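# Four arms unfold a pallet collar and set it squarely

## Task

Unfold the pallet collar so it stands open, then lower it onto the pallet so it sits squarely on top.

## Robot and tools

Setup: four identical i2rt Big YAM arms, arm1 to arm4. Each has six revolute joints, a two-finger gripper and a wrist camera (arm1_cam_wrist to arm4_cam_wrist). Two room cameras, cam_high and cam_low, belong to no arm. Foot (base_link) positions in the scene frame, in metres: arm1 (-0.442, -0.869, 0.827); arm2 (0.208, -0.882, 0.882); arm3 (1.002, -0.063, 0.941); arm4 (-0.905, -0.173, 0.843). Each foot faces its own +x. From above, arm1 and arm2 face roughly +y, arm3 roughly -x and arm4 roughly +x. The hand reaches about 1.0 m from the joint-1 axis.

Frames: one shared scene frame, origin on the floor, +z up. "hand" is the point between the finger pads, about 1 cm behind the fingertips. The fingers point along the hand's +z and open and close along its y. hand_target is the hand pose at the joint targets the drive currently holds. Printed poses can be off, more so at long reach.

move: one action for any subset of arms, plus an optional "cameras" list. Each arm gets its own object keyed "arm1" to "arm4"; an arm left out gets no new command. An arm's object may contain:
- "joints": absolute targets by name. joint1_rad -2.879 to 2.879 (base yaw, positive counter-clockwise from above). joint2_rad 0 to 3.141 (shoulder). joint3_rad 0 to 3.019 (elbow). joint4_rad -1.692 to 1.57 (wrist pitch, positive tips the fingers up). joint5_rad -1.57 to 1.57 (sideways swing, positive to the arm's right). joint6_rad -2.094 to 2.094 (roll, positive clockwise seen from behind). gripper_m 0 to 0.093 (fingertip gap in metres). Radians throughout.
- "target": an absolute hand pose of seven numbers [x, y, z, qw, qx, qy, qz], in metres and a unit quaternion, scene frame. The hand travels in a straight line toward it, starting from its current hand_target. When "target" is present, "joints" may contain only gripper_m.
- "speed": top path speed in m/s, 0.002 to 0.5, default 0.25; turning is capped at twice that in rad/s. It is only allowed together with "target".
- "min_time_s": 0.1 to 8 s, the shortest duration for that arm's joint moves; it goes with "joints".
All motions in one call start at the same moment. All hand paths finish together, at the pace of the slowest. A hand path lasts 0.5 to 10 s, and a single action lasts at most 15 s. Unknown keys make the call invalid, and out-of-range values get it refused. After a refusal, any later move, wait or finished_scene calls in the same reply are skipped.

Path behaviour: the controller keeps the commanded pose within 100 mm and 20 degrees of the measured hand and drives the joints by damped inverse kinematics. It favours position over orientation. Hands lag, drift and can overshoot the speed, most of all near full stretch. Expect the hand to stop a centimetre or more from its goal. Paths ignore obstacles and the other arms. Joint moves can sweep the hand along wide curves.

Results: each arm's joint_positions, Joint velocities ("within noise" when still), joint torques, hand, hand_target, joint_status and hand_status. A "move" line gives each arm sent a motion, with "done" or its worst status. Arms under "as last shown" were not commanded; their status lines read "not commanded". The "pictures" line gives the image order, and images may be slightly older than the state. Status words:
- off_target: the joint stopped short and may still be pushing.
- time_out: the joint ran out of time. It keeps a nearby target and may move on by itself (see on_its_own). Send the reported position to relieve the push.
- not_followed, "pose unreachable", "joint command not followed": a self- or arm-collision check held the targets back. The arm may keep trying them later.
- limit_stop_at_motor_heat: see motor heat below.
Torque readings include gravity and friction, and numbers 3 and 4 wrap at ±28 N m.

Gripper: closing on a rigid part reads up to 0.005 m below its width, or on some grippers up to 0.002 m above. Fully shut on nothing reads 0.000 to 0.003. A target about 0.005 m under the touch reading gives full force, roughly 50 to 64 N per pad. To release, send a clearly larger gap.

wait: {"seconds": 0 to 10, "cameras": optional}. Issues no command and returns the state.

zoom_image: {"camera": name, "region": [x0, y0, x1, y1]} in pixels, origin at top-left, box no larger than 504 by 504. Only cameras in the newest images can be zoomed. All images are 504x504.

read_manual: {"section": "licences"} returns licence text only.

finished_scene: {"scene": the number of the scene in progress}. Ends it for good, so the collar must already be open and squarely on the pallet and must stay there without help.

Cameras: pinhole plus radial distortion, with calibration given per camera. Room cameras may have shifted by a couple of degrees and millimetres. Wrist-camera poses come from the joint readings.

Cautions: two arms pressing hard together fails the scene, and so can a hard hit. Closing a gripper on another arm's fingers counts as such a press. The collision check can act too late, and it ignores fingers, gripper housings and wrist cameras. Arms never stop just for contact; they keep pushing, which heats motors. MOTOR HOT appears at 85 °C. At 100 °C the arm goes limp for 30 to 60 s or more, and it may give no warning first. Do not knock anything off the work area or onto the floor, drop parts from a height, or let go of a part while it is moving. Avoid slams and pushes against fixed or heavy objects. Loose items may occasionally get a brief push from outside.

Each tool is called by a JSON object that holds its "name" and its "arguments".

## Session

{"name": "move", "arguments": {}}

Scene clock: 0.00 s.
Joint torques (N m): no reading
Heat: arm1: hottest joint2_rad 27 °C; arm2: hottest joint1_rad 29 °C; arm3: hottest joint2_rad 28 °C; arm4: hottest joint3_rad 26 °C.
Joint velocities: within noise
arm1.joint_positions: joint1_rad=-0.065 joint2_rad=+0.630 joint3_rad=+1.439 joint4_rad=-1.526 joint5_rad=-0.294 joint6_rad=-0.227 gripper_m=+0.09396
arm1.joint_status: not commanded
arm1.hand: x=-0.4595 y=-0.6705 z=+1.3570 quat_wxyz=(-0.265, +0.702, -0.562, -0.349) (m; scene frame)
arm1.hand_target: x=-0.4597 y=-0.6723 z=+1.3677 quat_wxyz=(-0.275, +0.699, -0.557, -0.355) (m; scene frame)
arm1.hand_status: not commanded
arm2.joint_positions: joint1_rad=-0.084 joint2_rad=+0.619 joint3_rad=+1.393 joint4_rad=-1.516 joint5_rad=+0.144 joint6_rad=-0.348 gripper_m=+0.09396
arm2.joint_status: not commanded
arm2.hand: x=+0.2206 y=-0.6723 z=+1.3873 quat_wxyz=(-0.365, +0.742, -0.533, -0.178) (m; scene frame)
arm2.hand_target: x=+0.2206 y=-0.6740 z=+1.3961 quat_wxyz=(-0.373, +0.738, -0.531, -0.184) (m; scene frame)
arm2.hand_status: not commanded
arm3.joint_positions: joint1_rad=+0.360 joint2_rad=+0.599 joint3_rad=+1.346 joint4_rad=-1.493 joint5_rad=+0.031 joint6_rad=+0.279 gripper_m=+0.09396
arm3.joint_status: not commanded
arm3.hand: x=+0.8178 y=-0.1699 z=+1.4311 quat_wxyz=(-0.156, -0.909, -0.127, +0.366) (m; scene frame)
arm3.hand_target: x=+0.8186 y=-0.1692 z=+1.4433 quat_wxyz=(-0.162, -0.903, -0.126, +0.378) (m; scene frame)
arm3.hand_status: not commanded
arm4.joint_positions: joint1_rad=+0.290 joint2_rad=+0.627 joint3_rad=+1.434 joint4_rad=-1.194 joint5_rad=-0.005 joint6_rad=+0.379 gripper_m=+0.09396
arm4.joint_status: not commanded
arm4.hand: x=-0.6551 y=-0.1695 z=+1.4325 quat_wxyz=(-0.543, -0.139, -0.819, -0.127) (m; scene frame)
arm4.hand_target: x=-0.6588 y=-0.1698 z=+1.4420 quat_wxyz=(-0.551, -0.138, -0.813, -0.129) (m; scene frame)
arm4.hand_status: not commanded
pictures: arm1_cam_wrist, arm2_cam_wrist, arm3_cam_wrist, arm4_cam_wrist, cam_high, cam_low

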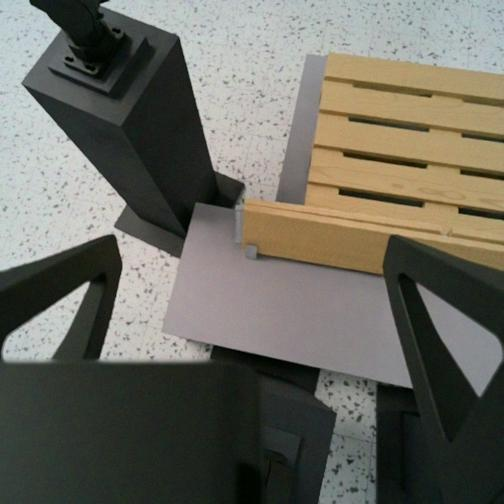

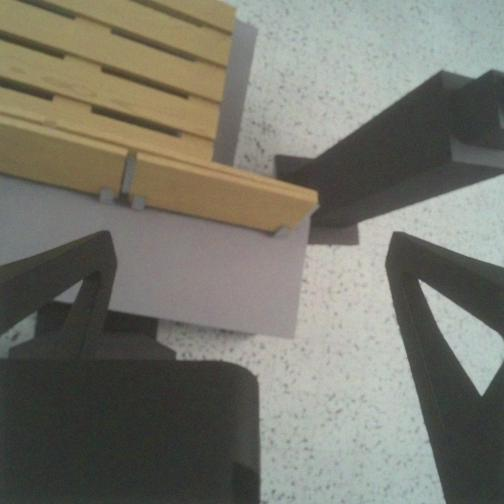

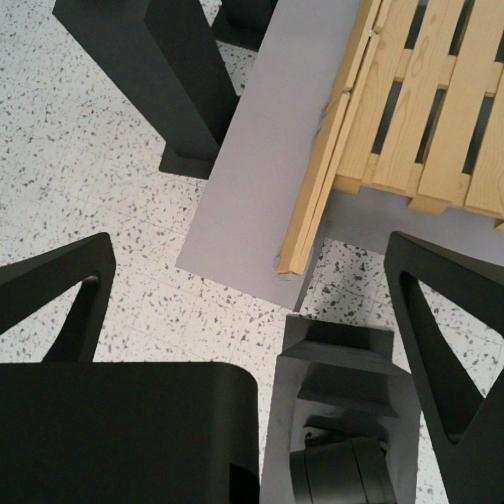

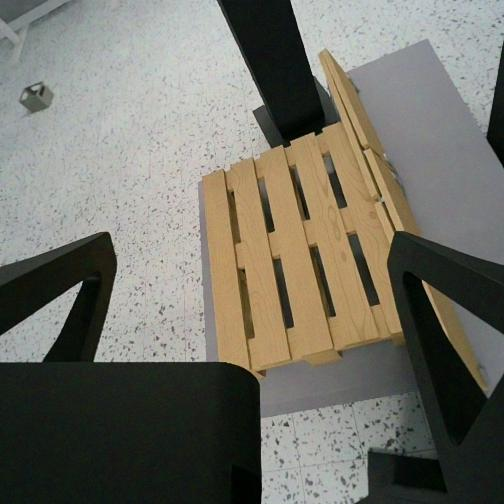

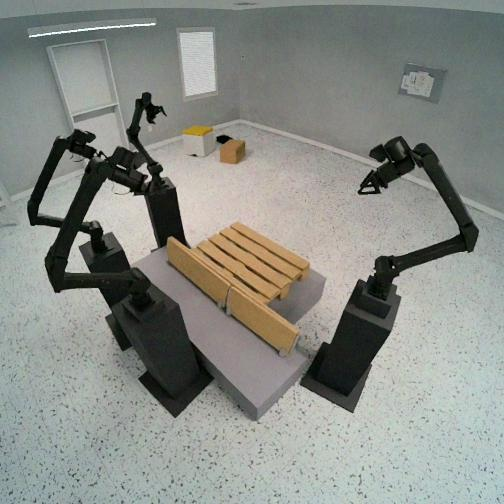

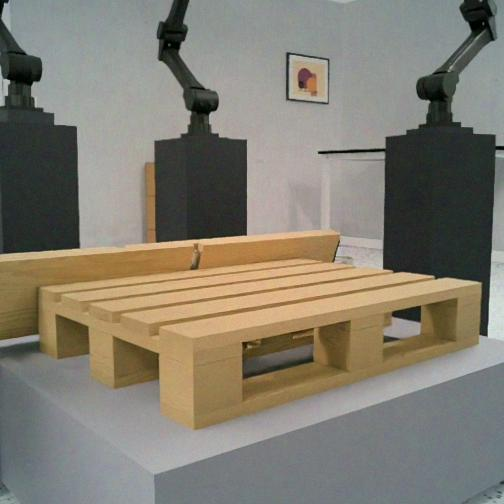

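{"name": "zoom_image", "arguments": {"camera": "cam_high", "region": [120, 200, 340, 420]}}

{"name": "zoom_image", "arguments": {"camera": "cam_low", "region": [0, 200, 504, 504]}}

{"name": "zoom_image", "arguments": {"camera": "arm1_cam_wrist", "region": [230, 40, 504, 290]}}

{"name": "zoom_image", "arguments": {"camera": "arm2_cam_wrist", "region": [0, 80, 340, 260]}}

{"name": "zoom_image", "arguments": {"camera": "arm3_cam_wrist", "region": [250, 0, 504, 290]}}

{"name": "zoom_image", "arguments": {"camera": "arm4_cam_wrist", "region": [190, 30, 504, 410]}}

Scaled by 2.291 from the camera's 504x504 image, which has a finer 720x720 frame.

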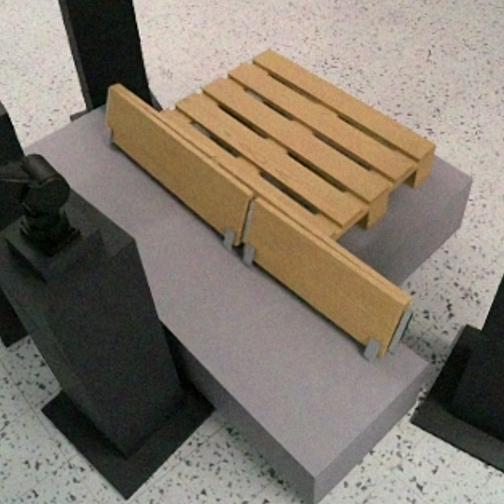

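Scaled by 1.000.

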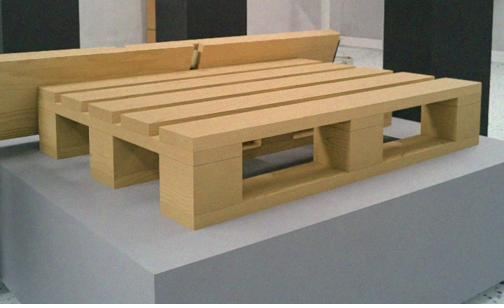

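Scaled by 1.839 from the camera's 504x504 image, which has a finer 720x720 frame.

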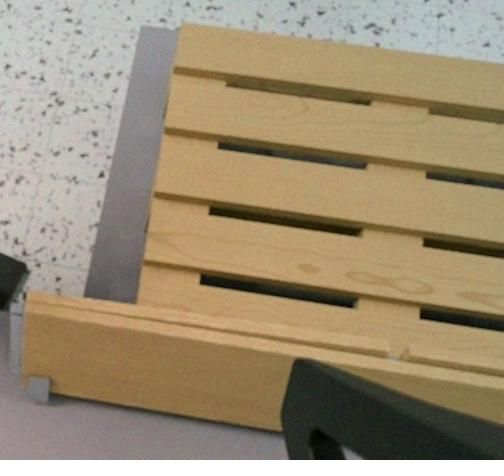

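Scaled by 1.482 from the camera's 504x504 image, which has a finer 720x720 frame.

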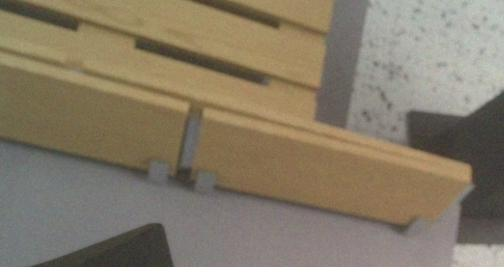

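Scaled by 1.738 from the camera's 504x504 image, which has a finer 720x720 frame.

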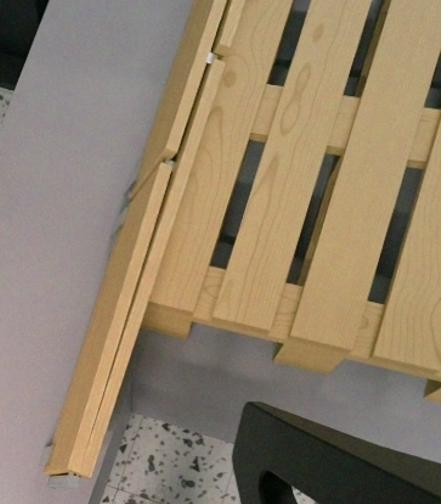

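Scaled by 1.326 from the camera's 504x504 image, which has a finer 720x720 frame.

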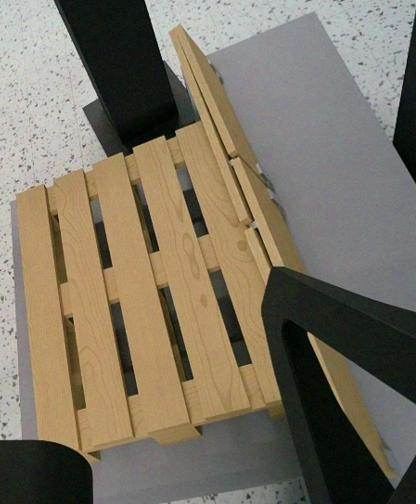

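{"name": "move", "arguments": {"arm1": {"target": [-0.42, -0.32, 0.78, 0, 0, 1, 0], "speed": 0.3}, "arm2": {"target": [0.02, -0.30, 0.78, 0, -1, 0, 0], "speed": 0.3}, "arm3": {"target": [0.52, -0.24, 0.78, 0, -1, 0, 0], "speed": 0.3}, "cameras": ["all"]}}

Scene clock: 269.83 s.
Joint torques (N m): arm1=[0.97 -19.43 8.54 -0.44 0.02 0.01] | arm2=[2.43 -16.03 8.9 -0.47 0.06 -0.08] | arm3=[-1.2 -18.26 6.53 0.17 0.17 0.16] | arm4=[1.03 4.07 9.24 2.41 -0.06 -0.02]
Heat: arm1: hottest joint3_rad 32 °C; arm2: hottest joint3_rad 32 °C; arm3: hottest joint3_rad 29 °C; arm4: hottest joint3_rad 37 °C.
move: arm1 off_target; arm2 off_target; arm3 off_target
Joint velocities: within noise
arm1.joint_positions: joint1_rad=+0.041 joint2_rad=+2.035 joint3_rad=+1.317 joint4_rad=-0.886 joint5_rad=+0.011 joint6_rad=+1.521 gripper_m=+0.09396
arm1.joint_status: not commanded
arm1.hand: x=-0.4227 y=-0.3368 z=+0.7744 quat_wxyz=(-0.001, +0.009, -1.000, +0.009) (m; scene frame)
arm1.hand_target: x=-0.4200 y=-0.3204 z=+0.7803 quat_wxyz=(+0.000, +0.000, -1.000, -0.001) (m; scene frame)
arm1.hand_status: off_target (0.018 m and 1.5 deg from the pose sent, 0.676 m and 111.7 deg at the start)
arm2.joint_positions: joint1_rad=+0.182 joint2_rad=+2.207 joint3_rad=+1.535 joint4_rad=-0.888 joint5_rad=-0.013 joint6_rad=-1.249 gripper_m=+0.09397
arm2.joint_status: not commanded
arm2.hand: x=+0.0280 y=-0.3068 z=+0.7869 quat_wxyz=(-0.002, +1.000, -0.010, -0.003) (m; scene frame)
arm2.hand_target: x=+0.0201 y=-0.3006 z=+0.7800 quat_wxyz=(+0.000, +1.000, +0.000, +0.000) (m; scene frame)
arm2.hand_status: off_target (0.013 m and 1.2 deg from the pose sent, 0.740 m and 84.2 deg at the start)
arm3.joint_positions: joint1_rad=+0.153 joint2_rad=+2.170 joint3_rad=+1.180 joint4_rad=-0.595 joint5_rad=+0.005 joint6_rad=+0.335 gripper_m=+0.09396
arm3.joint_status: not commanded
arm3.hand: x=+0.5394 y=-0.2419 z=+0.7744 quat_wxyz=(+0.002, -1.000, -0.017, -0.011) (m; scene frame)
arm3.hand_target: x=+0.5204 y=-0.2397 z=+0.7804 quat_wxyz=(+0.000, -1.000, +0.000, +0.000) (m; scene frame)
arm3.hand_status: off_target (0.020 m and 2.3 deg from the pose sent, 0.719 m and 49.4 deg at the start)
arm4: as last shown
pictures: arm1_cam_wrist, arm2_cam_wrist, arm3_cam_wrist, arm4_cam_wrist, cam_high, cam_low
camera_calibration:
arm1_cam_wrist: T_world_to_cam=[[-0.00368218, -0.999029, 0.043907, -0.371357], [-0.80768, 0.0288596, 0.588915, -0.784254], [-0.58961, -0.0332943, -0.807002, 0.492908], [0, 0, 0, 1]] pos_world=[-0.34417, -0.331952, 0.875942]
arm2_cam_wrist: T_world_to_cam=[[0.0255279, 0.99958, 0.0137183, 0.29587], [0.816844, -0.028768, 0.576141, -0.480125], [0.576293, -0.00350193, -0.817235, 0.751065], [0, 0, 0, 1]] pos_world=[-0.0481992, -0.306927, 0.886357]
arm3_cam_wrist: T_world_to_cam=[[-0.0357814, 0.999356, 0.00269063, 0.26032], [0.796393, 0.0268878, 0.604181, -0.886183], [0.60372, 0.0237613, -0.796843, 0.422041], [0, 0, 0, 1]] pos_world=[0.46027, -0.246353, 0.871015]

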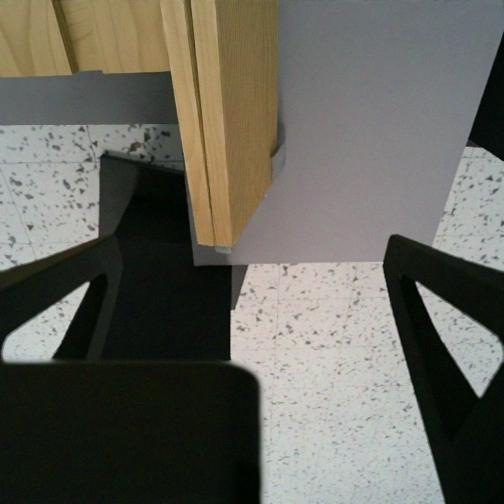

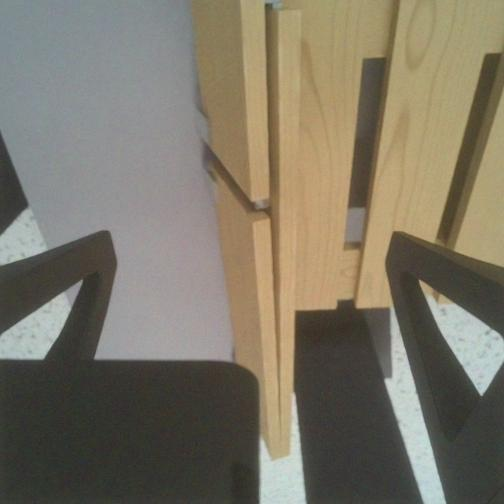

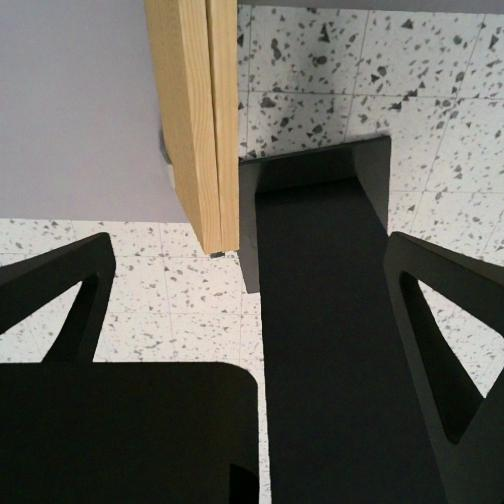

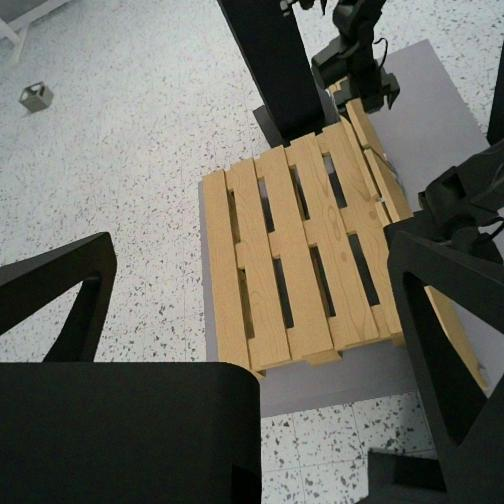

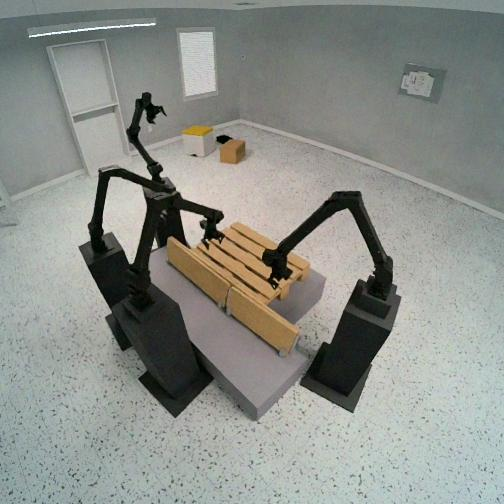

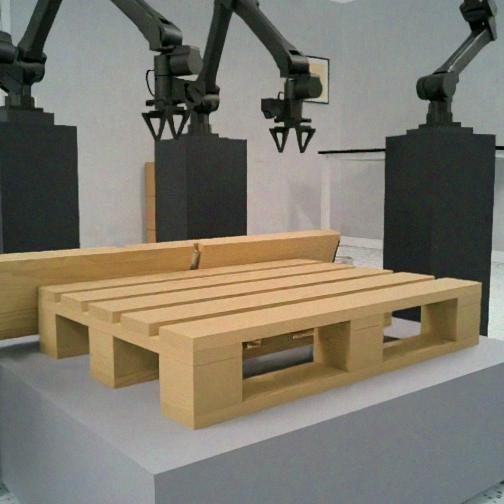

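{"name": "zoom_image", "arguments": {"camera": "arm2_cam_wrist", "region": [180, 0, 380, 240]}}

{"name": "zoom_image", "arguments": {"camera": "arm1_cam_wrist", "region": [140, 0, 340, 260]}}

{"name": "zoom_image", "arguments": {"camera": "arm3_cam_wrist", "region": [120, 0, 320, 270]}}

{"name": "zoom_image", "arguments": {"camera": "arm2_cam_wrist", "region": [200, 200, 420, 480]}}

Scaled by 2.100 from the camera's 504x504 image, which has a finer 720x720 frame.

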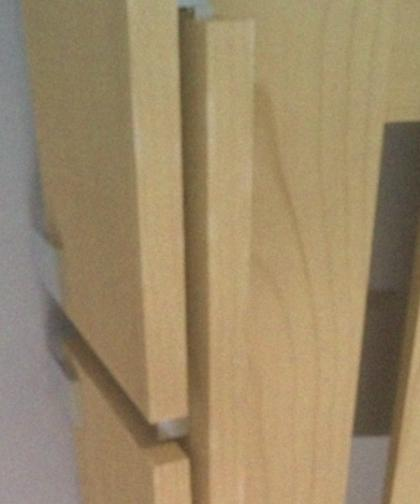

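Scaled by 1.938 from the camera's 504x504 image, which has a finer 720x720 frame.

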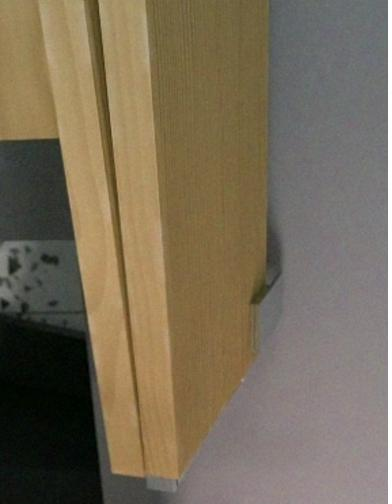

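Scaled by 1.867 from the camera's 504x504 image, which has a finer 720x720 frame.

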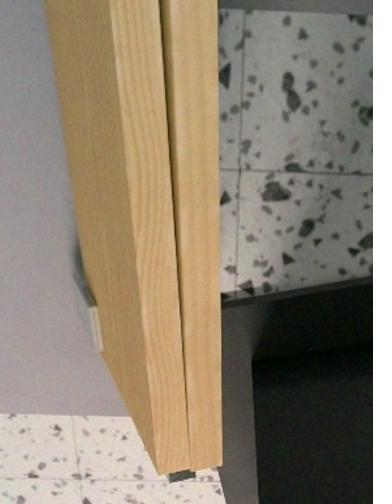

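Scaled by 1.800 from the camera's 504x504 image, which has a finer 720x720 frame.

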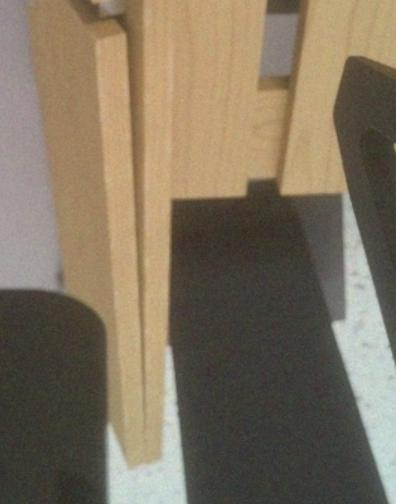

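{"name": "move", "arguments": {"arm1": {"target": [-0.42, -0.17, 0.72, 0, -0.7071, 0.7071, 0], "speed": 0.3}, "arm3": {"target": [0.40, -0.46, 0.62, 0, 0.7071, 0.7071, 0], "speed": 0.3}, "arm2": {"target": [0.15, -0.19, 0.74, 0, -0.7071, 0.7071, 0], "speed": 0.3}, "cameras": ["all"]}}

{"name": "zoom_image", "arguments": {"camera": "arm3_cam_wrist", "region": [0, 0, 504, 300]}}

{"name": "zoom_image", "arguments": {"camera": "arm1_cam_wrist", "region": [0, 0, 504, 300]}}

{"name": "zoom_image", "arguments": {"camera": "arm2_cam_wrist", "region": [0, 0, 504, 300]}}

Scene clock: 451.93 s.
Joint torques (N m): arm1=[1.44 -24.88 9.96 -0.35 -0.05 -0.21] | arm2=[0.97 -18.2 10.02 -0.4 0.1 0.05] | arm3=[1.49 -25.05 9.28 0.2 -0.01 -0.21] | arm4=[0.91 4.07 9.28 2.43 -0.05 -0.02]
Heat: arm1: hottest joint3_rad 36 °C; arm2: hottest joint3_rad 36 °C; arm3: hottest joint2_rad 32 °C; arm4: hottest joint3_rad 38 °C.
move: arm1 off_target; arm2 off_target; arm3 off_target
Joint velocities: within noise
arm1.joint_positions: joint1_rad=+0.041 joint2_rad=+2.456 joint3_rad=+1.942 joint4_rad=-1.087 joint5_rad=+0.011 joint6_rad=-0.018 gripper_m=+0.09397
arm1.joint_status: not commanded
arm1.hand: x=-0.4182 y=-0.1842 z=+0.7191 quat_wxyz=(+0.005, +0.702, -0.712, +0.006) (m; scene frame)
arm1.hand_target: x=-0.4200 y=-0.1705 z=+0.7204 quat_wxyz=(-0.001, +0.707, -0.707, -0.001) (m; scene frame)
arm1.hand_status: off_target (0.014 m and 1.2 deg from the pose sent, 0.176 m and 89.0 deg at the start)
arm2.joint_positions: joint1_rad=-0.028 joint2_rad=+2.450 joint3_rad=+1.913 joint4_rad=-1.017 joint5_rad=-0.013 joint6_rad=+0.074 gripper_m=+0.09397
arm2.joint_status: not commanded
arm2.hand: x=+0.1443 y=-0.1962 z=+0.7553 quat_wxyz=(-0.003, +0.713, -0.701, -0.006) (m; scene frame)
arm2.hand_target: x=+0.1500 y=-0.1908 z=+0.7404 quat_wxyz=(+0.000, +0.707, -0.707, -0.001) (m; scene frame)
arm2.hand_status: off_target (0.017 m and 1.3 deg from the pose sent, 0.175 m and 88.9 deg at the start)
arm3.joint_positions: joint1_rad=+0.354 joint2_rad=+2.906 joint3_rad=+2.263 joint4_rad=-0.950 joint5_rad=+0.009 joint6_rad=-0.972 gripper_m=+0.09397
arm3.joint_status: not commanded
arm3.hand: x=+0.4103 y=-0.4438 z=+0.6123 quat_wxyz=(-0.004, -0.717, -0.697, -0.014) (m; scene frame)
arm3.hand_target: x=+0.4009 y=-0.4597 z=+0.6205 quat_wxyz=(+0.000, -0.707, -0.707, +0.001) (m; scene frame)
arm3.hand_status: off_target (0.021 m and 2.3 deg from the pose sent, 0.301 m and 88.1 deg at the start)
arm4: as last shown
pictures: arm1_cam_wrist, arm2_cam_wrist, arm3_cam_wrist, arm4_cam_wrist, cam_high, cam_low
camera_calibration:
arm1_cam_wrist: T_world_to_cam=[[0.999005, -0.0351178, 0.0275033, 0.392138], [-0.0446002, -0.796313, 0.603238, -0.595715], [0.000716835, -0.603865, -0.797087, 0.590716], [0, 0, 0, 1]] pos_world=[-0.41874, -0.103892, 0.819424]
arm2_cam_wrist: T_world_to_cam=[[0.99991, 0.0118424, 0.00625707, -0.145954], [0.00616811, -0.821818, 0.569717, -0.587502], [0.011889, -0.569627, -0.821817, 0.632437], [0, 0, 0, 1]] pos_world=[0.142045, -0.120838, 0.855371]
arm3_cam_wrist: T_world_to_cam=[[-0.999314, 0.0263525, -0.0260065, 0.439081], [0.00557785, 0.801558, 0.597891, -0.00798832], [0.0366017, 0.597336, -0.801156, 0.865464], [0, 0, 0, 1]] pos_world=[0.407147, -0.522141, 0.709567]

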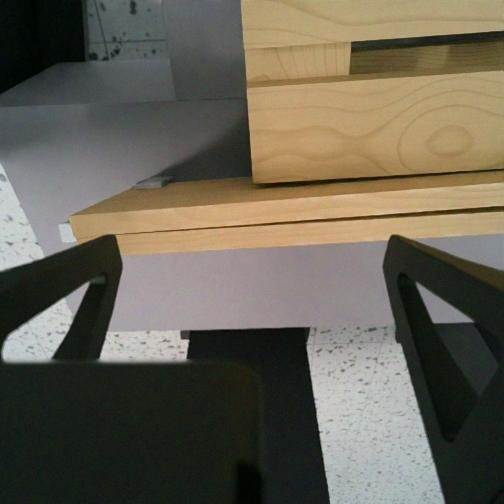

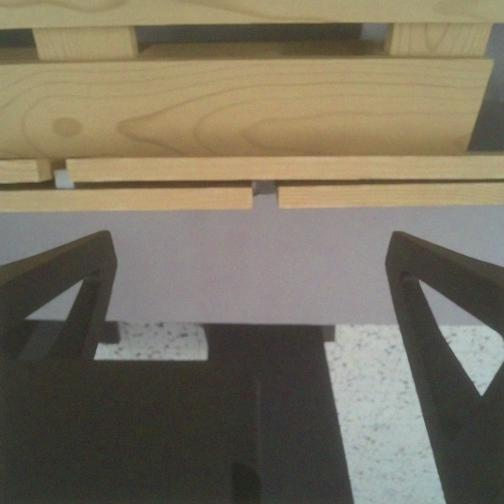

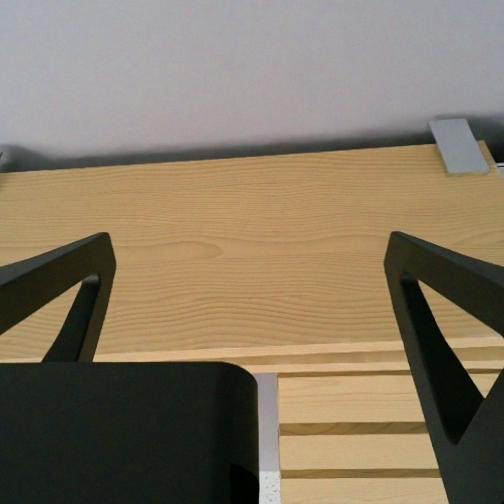

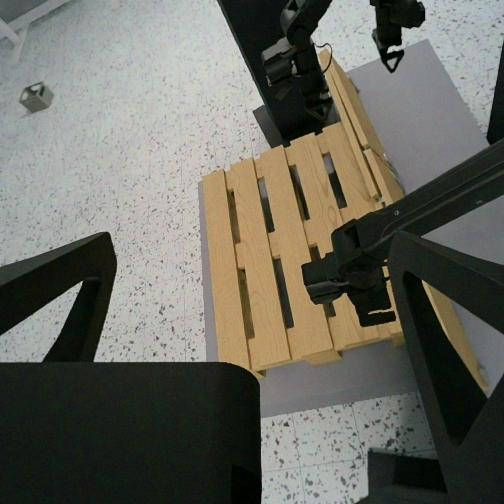

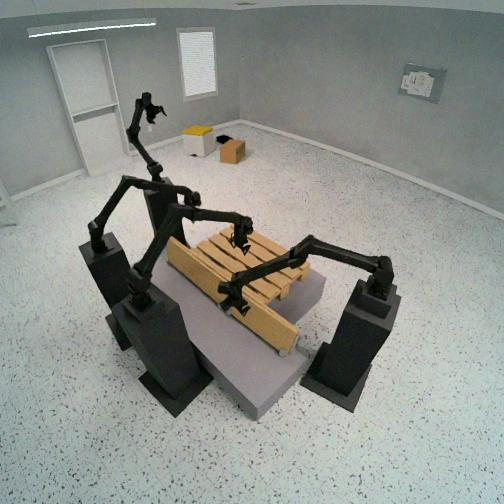

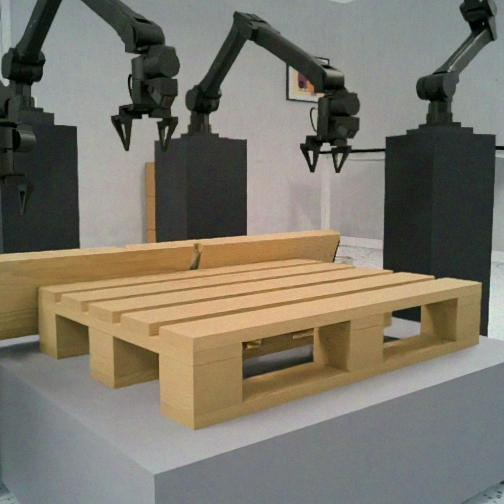

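Scaled by 1.000.

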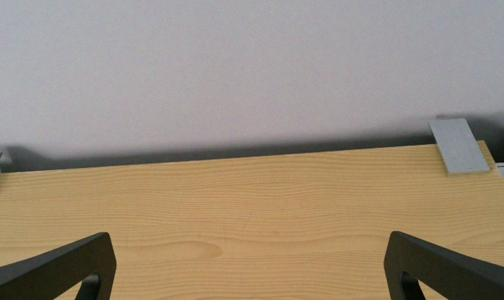

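Scaled by 1.000.

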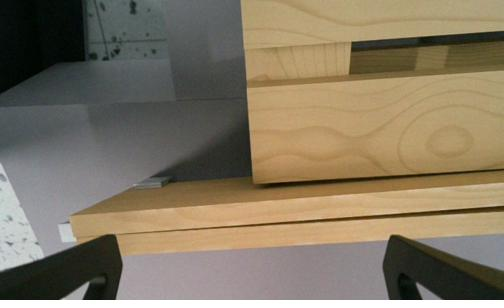

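Scaled by 1.000.

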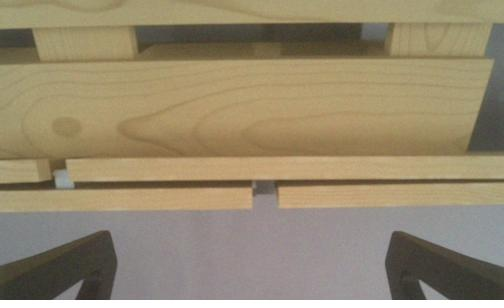

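{"name": "zoom_image", "arguments": {"camera": "arm1_cam_wrist", "region": [40, 60, 340, 260]}}

{"name": "zoom_image", "arguments": {"camera": "arm2_cam_wrist", "region": [20, 120, 320, 230]}}

{"name": "zoom_image", "arguments": {"camera": "arm2_cam_wrist", "region": [350, 30, 504, 230]}}

Scaled by 1.680 from the camera's 504x504 image, which has a finer 720x720 frame.

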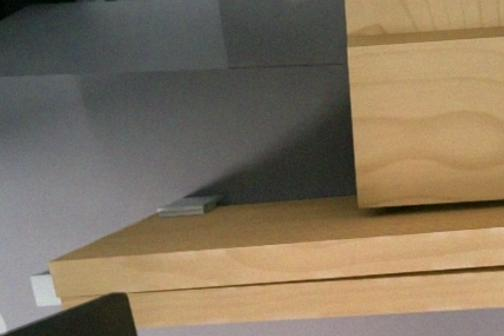

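Scaled by 1.680 from the camera's 504x504 image, which has a finer 720x720 frame.

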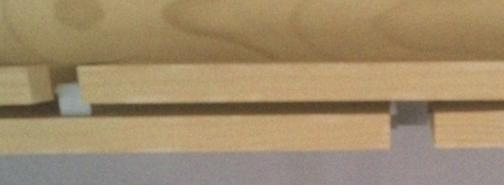

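Scaled by 2.520 from the camera's 504x504 image, which has a finer 720x720 frame.

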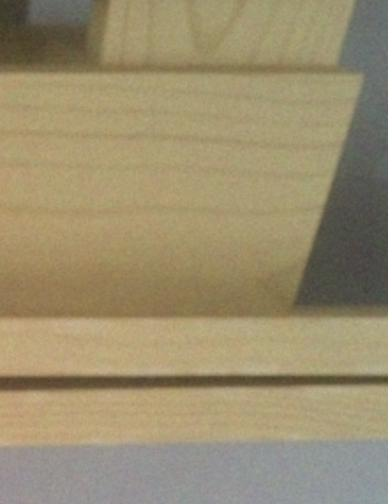

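{"name": "move", "arguments": {"arm2": {"target": [0.10, -0.245, 0.575, 0.1736, 0.9848, 0, 0], "speed": 0.25}, "arm3": {"target": [0.52, -0.18, 0.78, 0, -1, 0, 0], "speed": 0.3}, "cameras": ["arm2_cam_wrist", "arm3_cam_wrist", "cam_high"]}}

{"name": "zoom_image", "arguments": {"camera": "arm2_cam_wrist", "region": [120, 60, 400, 280]}}

Scene clock: 844.93 s.
Joint torques (N m): arm1=[1.73 -24.88 9.96 -0.46 -0.05 -0.25] | arm2=[2.26 -19.02 9.02 -1.18 0.02 -0.12] | arm3=[-0.5 -20.25 3.28 0.95 -0.04 0.15] | arm4=[0.97 4.25 9.25 2.41 -0.05 0]
Heat: arm1: hottest joint3_rad 44 °C; arm2: hottest joint3_rad 39 °C; arm3: hottest joint2_rad 41 °C; arm4: hottest joint3_rad 39 °C.
move: arm2 off_target; arm3 off_target
Joint velocities: within noise
arm1, arm4: as last shown
arm2.joint_positions: joint1_rad=+0.027 joint2_rad=+2.907 joint3_rad=+2.347 joint4_rad=-1.331 joint5_rad=-0.066 joint6_rad=-1.418 gripper_m=+0.09398
arm2.joint_status: not commanded
arm2.hand: x=+0.1052 y=-0.2399 z=+0.5929 quat_wxyz=(+0.164, +0.986, -0.010, -0.003) (m; scene frame)
arm2.hand_target: x=+0.1002 y=-0.2456 z=+0.5756 quat_wxyz=(+0.173, +0.985, +0.000, +0.000) (m; scene frame)
arm2.hand_status: off_target (0.019 m and 1.6 deg from the pose sent, 0.192 m and 90.9 deg at the start)
arm3.joint_positions: joint1_rad=+0.035 joint2_rad=+2.173 joint3_rad=+1.166 joint4_rad=-0.585 joint5_rad=+0.009 joint6_rad=+0.222 gripper_m=+0.09397
arm3.joint_status: not commanded
arm3.hand: x=+0.5280 y=-0.1834 z=+0.7697 quat_wxyz=(+0.004, -1.000, -0.014, -0.015) (m; scene frame)
arm3.hand_target: x=+0.5202 y=-0.1799 z=+0.7798 quat_wxyz=(+0.000, -1.000, +0.000, +0.000) (m; scene frame)
arm3.hand_status: off_target (0.013 m and 2.4 deg from the pose sent, 0.331 m and 88.4 deg at the start)
pictures: arm2_cam_wrist, arm3_cam_wrist, cam_high
camera_calibration:
arm2_cam_wrist: T_world_to_cam=[[0.0235712, 0.949024, -0.314322, 0.412217], [0.819581, 0.161699, 0.549674, -0.368431], [0.572479, -0.270568, -0.77399, 0.458953], [0, 0, 0, 1]] pos_world=[0.0295018, -0.20745, 0.687311]
arm3_cam_wrist: T_world_to_cam=[[-0.0310145, 0.999499, 0.00636265, 0.196239], [0.791845, 0.0206855, 0.610371, -0.879377], [0.609934, 0.0239686, -0.79209, 0.417006], [0, 0, 0, 1]] pos_world=[0.44807, -0.187946, 0.865804]

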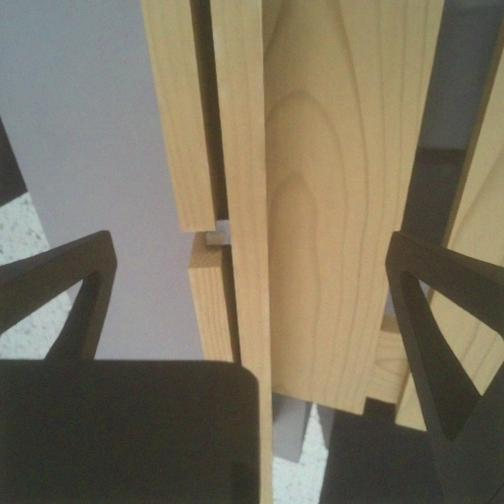

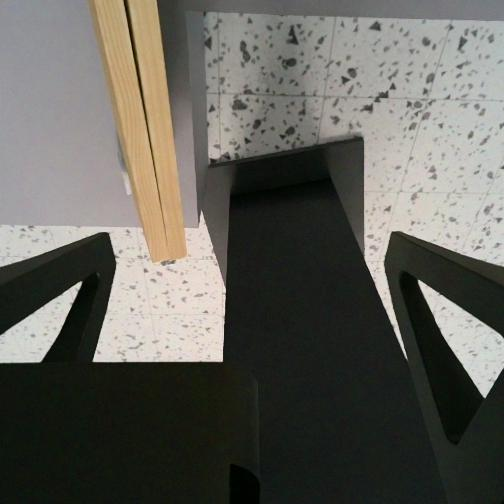

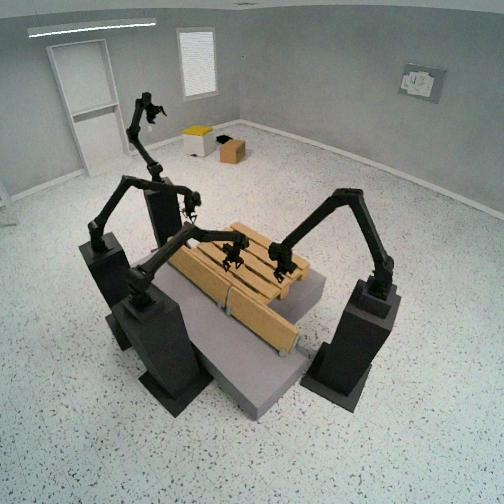

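Scaled by 1.800 from the camera's 504x504 image, which has a finer 720x720 frame.

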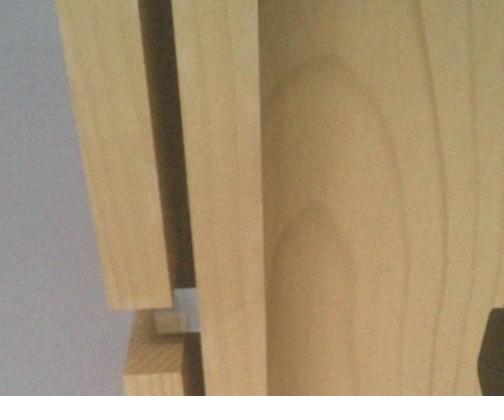

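{"name": "move", "arguments": {"arm2": {"target": [0.095, -0.261, 0.529, 0.1736, 0.9848, 0, 0], "speed": 0.1, "joints": {"gripper_m": 0.034}}, "cameras": ["arm2_cam_wrist"]}}

{"name": "zoom_image", "arguments": {"camera": "arm2_cam_wrist", "region": [150, 60, 350, 260]}}

Scene clock: 875.10 s.
Joint torques (N m): arm1=[1.61 -25.05 9.95 -0.4 -0.05 -0.24] | arm2=[2.55 -19.14 8.61 -0.62 -0.12 -0.01] | arm3=[-0.32 -20.42 3.14 1.02 -0.02 0.18] | arm4=[0.85 4.31 9.26 2.45 -0.05 -0.01]
Heat: arm1: hottest joint3_rad 44 °C; arm2: hottest joint2_rad 38 °C; arm3: hottest joint2_rad 39 °C; arm4: hottest joint3_rad 39 °C.
move: arm2 off_target
Joint velocities: within noise
arm1, arm3, arm4: as last shown
arm2.joint_positions: joint1_rad=+0.038 joint2_rad=+2.980 joint3_rad=+2.349 joint4_rad=-1.285 joint5_rad=-0.066 joint6_rad=-1.418 gripper_m=+0.03407
arm2.joint_status: all done
arm2.hand: x=+0.1018 y=-0.2615 z=+0.5444 quat_wxyz=(+0.176, +0.984, -0.004, -0.001) (m; scene frame)
arm2.hand_target: x=+0.0951 y=-0.2617 z=+0.5295 quat_wxyz=(+0.173, +0.985, +0.000, +0.000) (m; scene frame)
arm2.hand_status: off_target (0.017 m and 0.6 deg from the pose sent, 0.068 m and 1.6 deg at the start)
pictures: arm2_cam_wrist
camera_calibration:
arm2_cam_wrist: T_world_to_cam=[[0.014148, 0.941205, -0.337541, 0.429138], [0.815689, 0.184381, 0.54832, -0.328381], [0.578317, -0.283086, -0.765122, 0.408725], [0, 0, 0, 1]] pos_world=[0.0254131, -0.227655, 0.637634]

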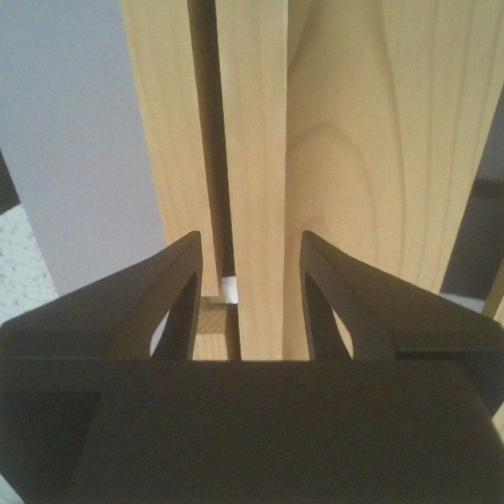

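Scaled by 2.520 from the camera's 504x504 image, which has a finer 720x720 frame.

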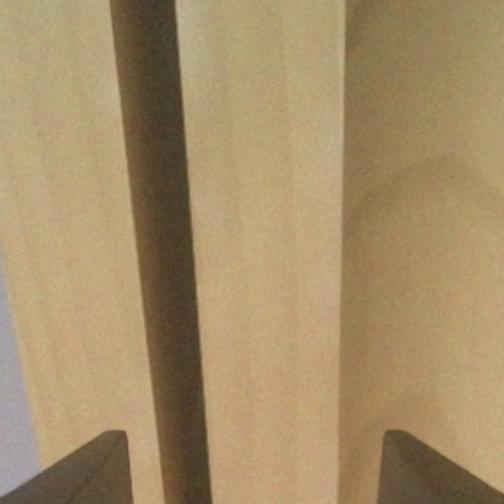

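{"name": "move", "arguments": {"arm2": {"target": [0.095, -0.2614, 0.509, 0.1736, 0.9848, 0, 0], "speed": 0.05}, "cameras": ["arm2_cam_wrist"]}}

{"name": "zoom_image", "arguments": {"camera": "arm2_cam_wrist", "region": [150, 100, 350, 300]}}

Scene clock: 892.90 s.
Joint torques (N m): arm1=[1.61 -25.05 9.96 -0.47 -0.06 -0.23] | arm2=[2.55 -19.14 8.57 -0.77 -0.12 -0.03] | arm3=[-0.62 -20.66 3.23 1.01 -0.04 0.13] | arm4=[1.03 4.42 9.25 2.48 -0.07 -0.02]
Heat: arm1: hottest joint3_rad 44 °C; arm2: hottest joint2_rad 43 °C; arm3: hottest joint2_rad 39 °C; arm4: hottest joint3_rad 39 °C.
move: arm2 off_target
Joint velocities: within noise
arm1, arm3, arm4: as last shown
arm2.joint_positions: joint1_rad=+0.038 joint2_rad=+3.034 joint3_rad=+2.413 joint4_rad=-1.285 joint5_rad=-0.066 joint6_rad=-1.418 gripper_m=+0.03407
arm2.joint_status: not commanded
arm2.hand: x=+0.1014 y=-0.2578 z=+0.5262 quat_wxyz=(+0.171, +0.985, -0.004, -0.001) (m; scene frame)
arm2.hand_target: x=+0.0952 y=-0.2623 z=+0.5095 quat_wxyz=(+0.173, +0.985, +0.000, +0.000) (m; scene frame)
arm2.hand_status: off_target (0.019 m and 0.6 deg from the pose sent, 0.036 m and 0.6 deg at the start)
pictures: arm2_cam_wrist
camera_calibration:
arm2_cam_wrist: T_world_to_cam=[[0.0135013, 0.944588, -0.327981, 0.415381], [0.816564, 0.178896, 0.548835, -0.320517], [0.577097, -0.275228, -0.768901, 0.400281], [0, 0, 0, 1]] pos_world=[0.0251134, -0.224857, 0.619925]

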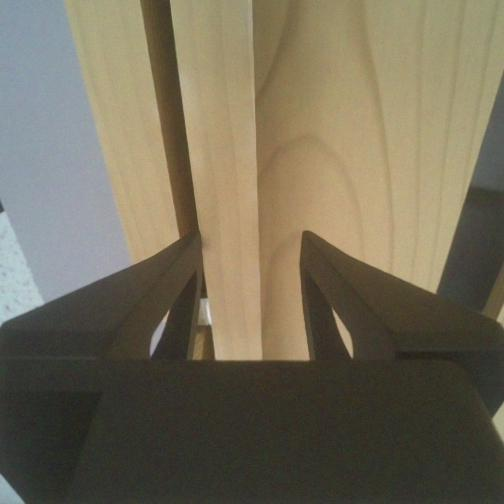

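Scaled by 2.520 from the camera's 504x504 image, which has a finer 720x720 frame.

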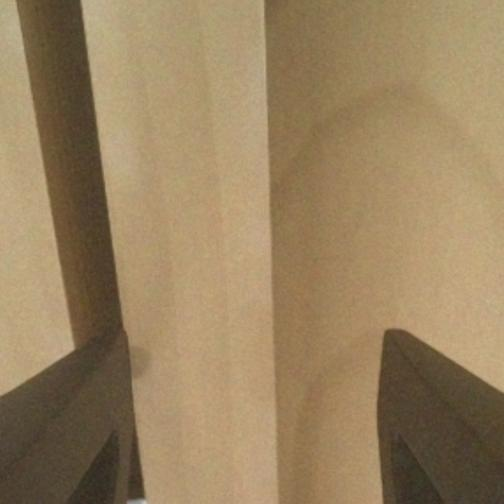

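{"name": "move", "arguments": {"arm2": {"target": [0.095, -0.2649, 0.5085, 0.1736, 0.9848, 0, 0], "speed": 0.05}, "cameras": ["arm2_cam_wrist"]}}

{"name": "zoom_image", "arguments": {"camera": "arm2_cam_wrist", "region": [150, 140, 350, 300]}}

Scene clock: 909.07 s.
Joint torques (N m): arm1=[1.49 -24.88 9.89 -0.43 -0.05 -0.25] | arm2=[2.67 -20.13 6.75 -0.38 -0.13 -0.02] | arm3=[-0.56 -20.42 3.22 0.99 0 0.17] | arm4=[0.91 4.13 9.25 2.43 -0.05 -0.01]
Heat: arm1: hottest joint3_rad 44 °C; arm2: hottest joint2_rad 41 °C; arm3: hottest joint2_rad 39 °C; arm4: hottest joint3_rad 39 °C.
move: arm2 off_target
Joint velocities: within noise
arm1, arm3, arm4: as last shown
arm2.joint_positions: joint1_rad=+0.038 joint2_rad=+3.034 joint3_rad=+2.413 joint4_rad=-1.282 joint5_rad=-0.066 joint6_rad=-1.418 gripper_m=+0.03407
arm2.joint_status: not commanded
arm2.hand: x=+0.1013 y=-0.2571 z=+0.5259 quat_wxyz=(+0.170, +0.985, -0.004, -0.002) (m; scene frame)
arm2.hand_target: x=+0.0952 y=-0.2655 z=+0.5089 quat_wxyz=(+0.174, +0.985, +0.000, +0.000) (m; scene frame)
arm2.hand_status: off_target (0.020 m and 0.7 deg from the pose sent, 0.020 m and 0.6 deg at the start)
pictures: arm2_cam_wrist
camera_calibration:
arm2_cam_wrist: T_world_to_cam=[[0.0133788, 0.945578, -0.325122, 0.413424], [0.816841, 0.177198, 0.548973, -0.320924], [0.576707, -0.272917, -0.770016, 0.401589], [0, 0, 0, 1]] pos_world=[0.0250135, -0.224457, 0.619822]

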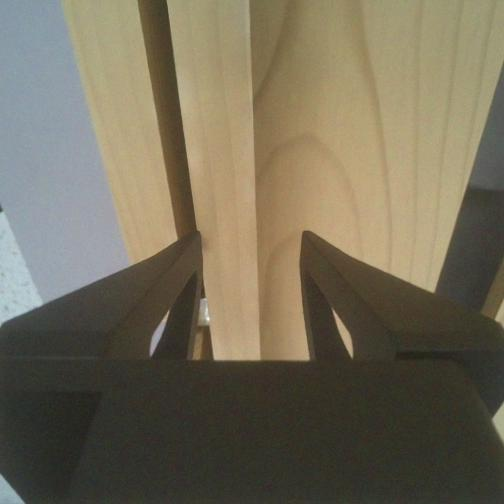

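Scaled by 2.520 from the camera's 504x504 image, which has a finer 720x720 frame.

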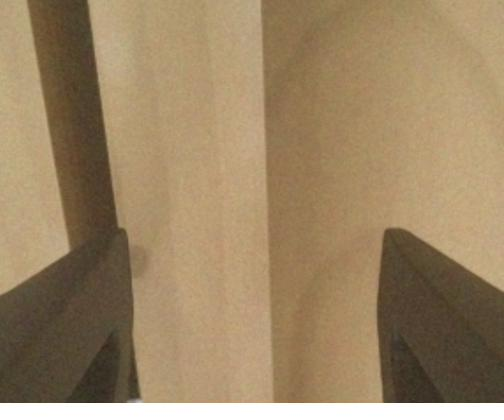

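{"name": "move", "arguments": {"arm2": {"target": [0.095, -0.2675, 0.501, 0.1736, 0.9848, 0, 0], "speed": 0.05, "joints": {"gripper_m": 0.039}}, "cameras": ["arm2_cam_wrist"]}}

{"name": "zoom_image", "arguments": {"camera": "arm2_cam_wrist", "region": [150, 140, 350, 300]}}

Scene clock: 921.80 s.
Joint torques (N m): arm1=[1.44 -24.76 10 -0.47 -0.04 -0.24] | arm2=[2.55 -19.14 6.69 -0.32 -0.14 -0.01] | arm3=[-0.79 -20.37 3.34 1.07 0 0.19] | arm4=[1.08 3.96 9.28 2.48 -0.05 -0.01]
Heat: arm1: hottest joint3_rad 44 °C; arm2: hottest joint2_rad 40 °C; arm3: hottest joint2_rad 38 °C; arm4: hottest joint3_rad 39 °C.
move: arm2 off_target
Joint velocities: within noise
arm1, arm3, arm4: as last shown
arm2.joint_positions: joint1_rad=+0.038 joint2_rad=+3.034 joint3_rad=+2.413 joint4_rad=-1.271 joint5_rad=-0.066 joint6_rad=-1.418 gripper_m=+0.03893
arm2.joint_status: all done
arm2.hand: x=+0.1010 y=-0.2546 z=+0.5251 quat_wxyz=(+0.164, +0.986, -0.004, -0.002) (m; scene frame)
arm2.hand_target: x=+0.0954 y=-0.2685 z=+0.5019 quat_wxyz=(+0.174, +0.985, +0.000, +0.000) (m; scene frame)
arm2.hand_status: off_target (0.028 m and 1.2 deg from the pose sent, 0.028 m and 0.7 deg at the start)
pictures: arm2_cam_wrist
camera_calibration:
arm2_cam_wrist: T_world_to_cam=[[0.0126786, 0.948961, -0.315139, 0.406465], [0.81771, 0.171549, 0.549474, -0.322393], [0.575491, -0.264659, -0.773799, 0.406012], [0, 0, 0, 1]] pos_world=[0.0248138, -0.222958, 0.619412]

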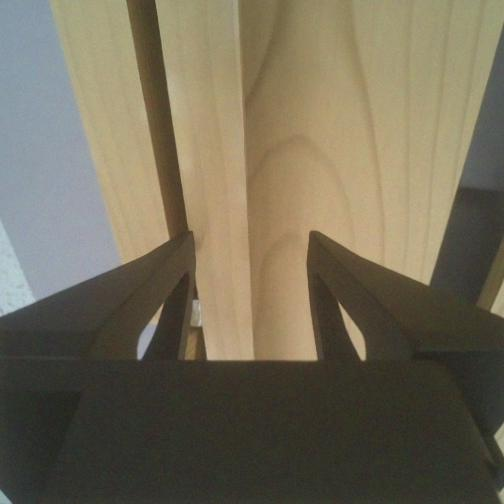

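Scaled by 2.520 from the camera's 504x504 image, which has a finer 720x720 frame.

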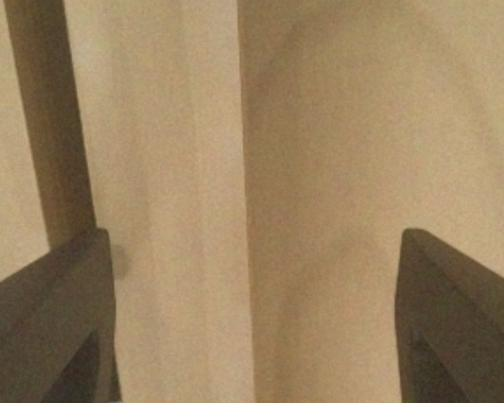

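{"name": "move", "arguments": {"arm2": {"joints": {"joint2_rad": 3.088}, "min_time_s": 1.0}, "cameras": ["arm2_cam_wrist"]}}

{"name": "zoom_image", "arguments": {"camera": "arm2_cam_wrist", "region": [150, 140, 350, 300]}}

Scene clock: 962.53 s.
Joint torques (N m): arm1=[1.61 -25 9.94 -0.51 -0.05 -0.24] | arm2=[2.43 -18.26 6.71 -0.32 -0.13 0] | arm3=[-0.21 -20.37 3.19 1.07 -0.01 0.17] | arm4=[1.03 4.07 9.32 2.45 -0.05 0]
Heat: arm1: hottest joint3_rad 45 °C; arm2: hottest joint2_rad 40 °C; arm3: hottest joint2_rad 38 °C; arm4: hottest joint3_rad 40 °C.
move: arm2 done
Joint velocities: within noise
arm1, arm3: as last shown
arm2.joint_positions: joint1_rad=+0.038 joint2_rad=+3.037 joint3_rad=+2.413 joint4_rad=-1.271 joint5_rad=-0.066 joint6_rad=-1.418 gripper_m=+0.03893
arm2.joint_status: all done
arm2.hand: x=+0.1013 y=-0.2564 z=+0.5227 quat_wxyz=(+0.166, +0.986, -0.004, -0.002) (m; scene frame)
arm2.hand_target: x=+0.0967 y=-0.2754 z=+0.4936 quat_wxyz=(+0.180, +0.984, +0.000, +0.001) (m; scene frame)
arm2.hand_status: not commanded
arm4.joint_positions: joint1_rad=+0.290 joint2_rad=+0.627 joint3_rad=+1.434 joint4_rad=-1.194 joint5_rad=-0.005 joint6_rad=+0.379 gripper_m=+0.09396
arm4.joint_status: not commanded
arm4.hand: x=-0.6551 y=-0.1695 z=+1.4325 quat_wxyz=(-0.543, -0.139, -0.819, -0.127) (m; scene frame)
arm4.hand_target: x=-0.6588 y=-0.1698 z=+1.4420 quat_wxyz=(-0.551, -0.138, -0.813, -0.129) (m; scene frame)
arm4.hand_status: not commanded
pictures: arm2_cam_wrist
camera_calibration:
arm2_cam_wrist: T_world_to_cam=[[0.0129083, 0.947741, -0.318778, 0.409063], [0.817436, 0.173605, 0.549236, -0.320394], [0.575875, -0.26767, -0.772477, 0.40201], [0, 0, 0, 1]] pos_world=[0.0251137, -0.224458, 0.616915]

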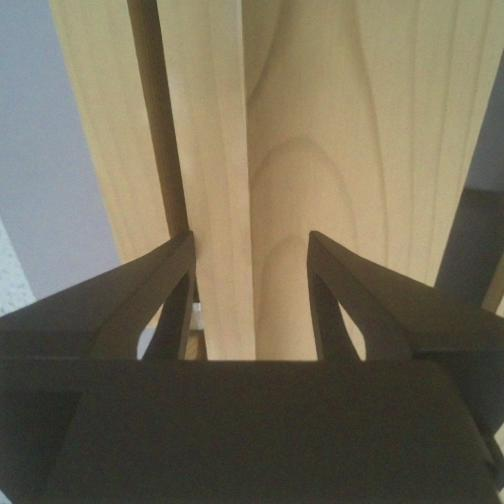

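Scaled by 2.520 from the camera's 504x504 image, which has a finer 720x720 frame.

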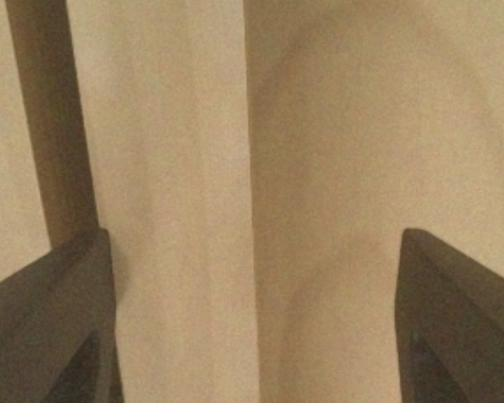

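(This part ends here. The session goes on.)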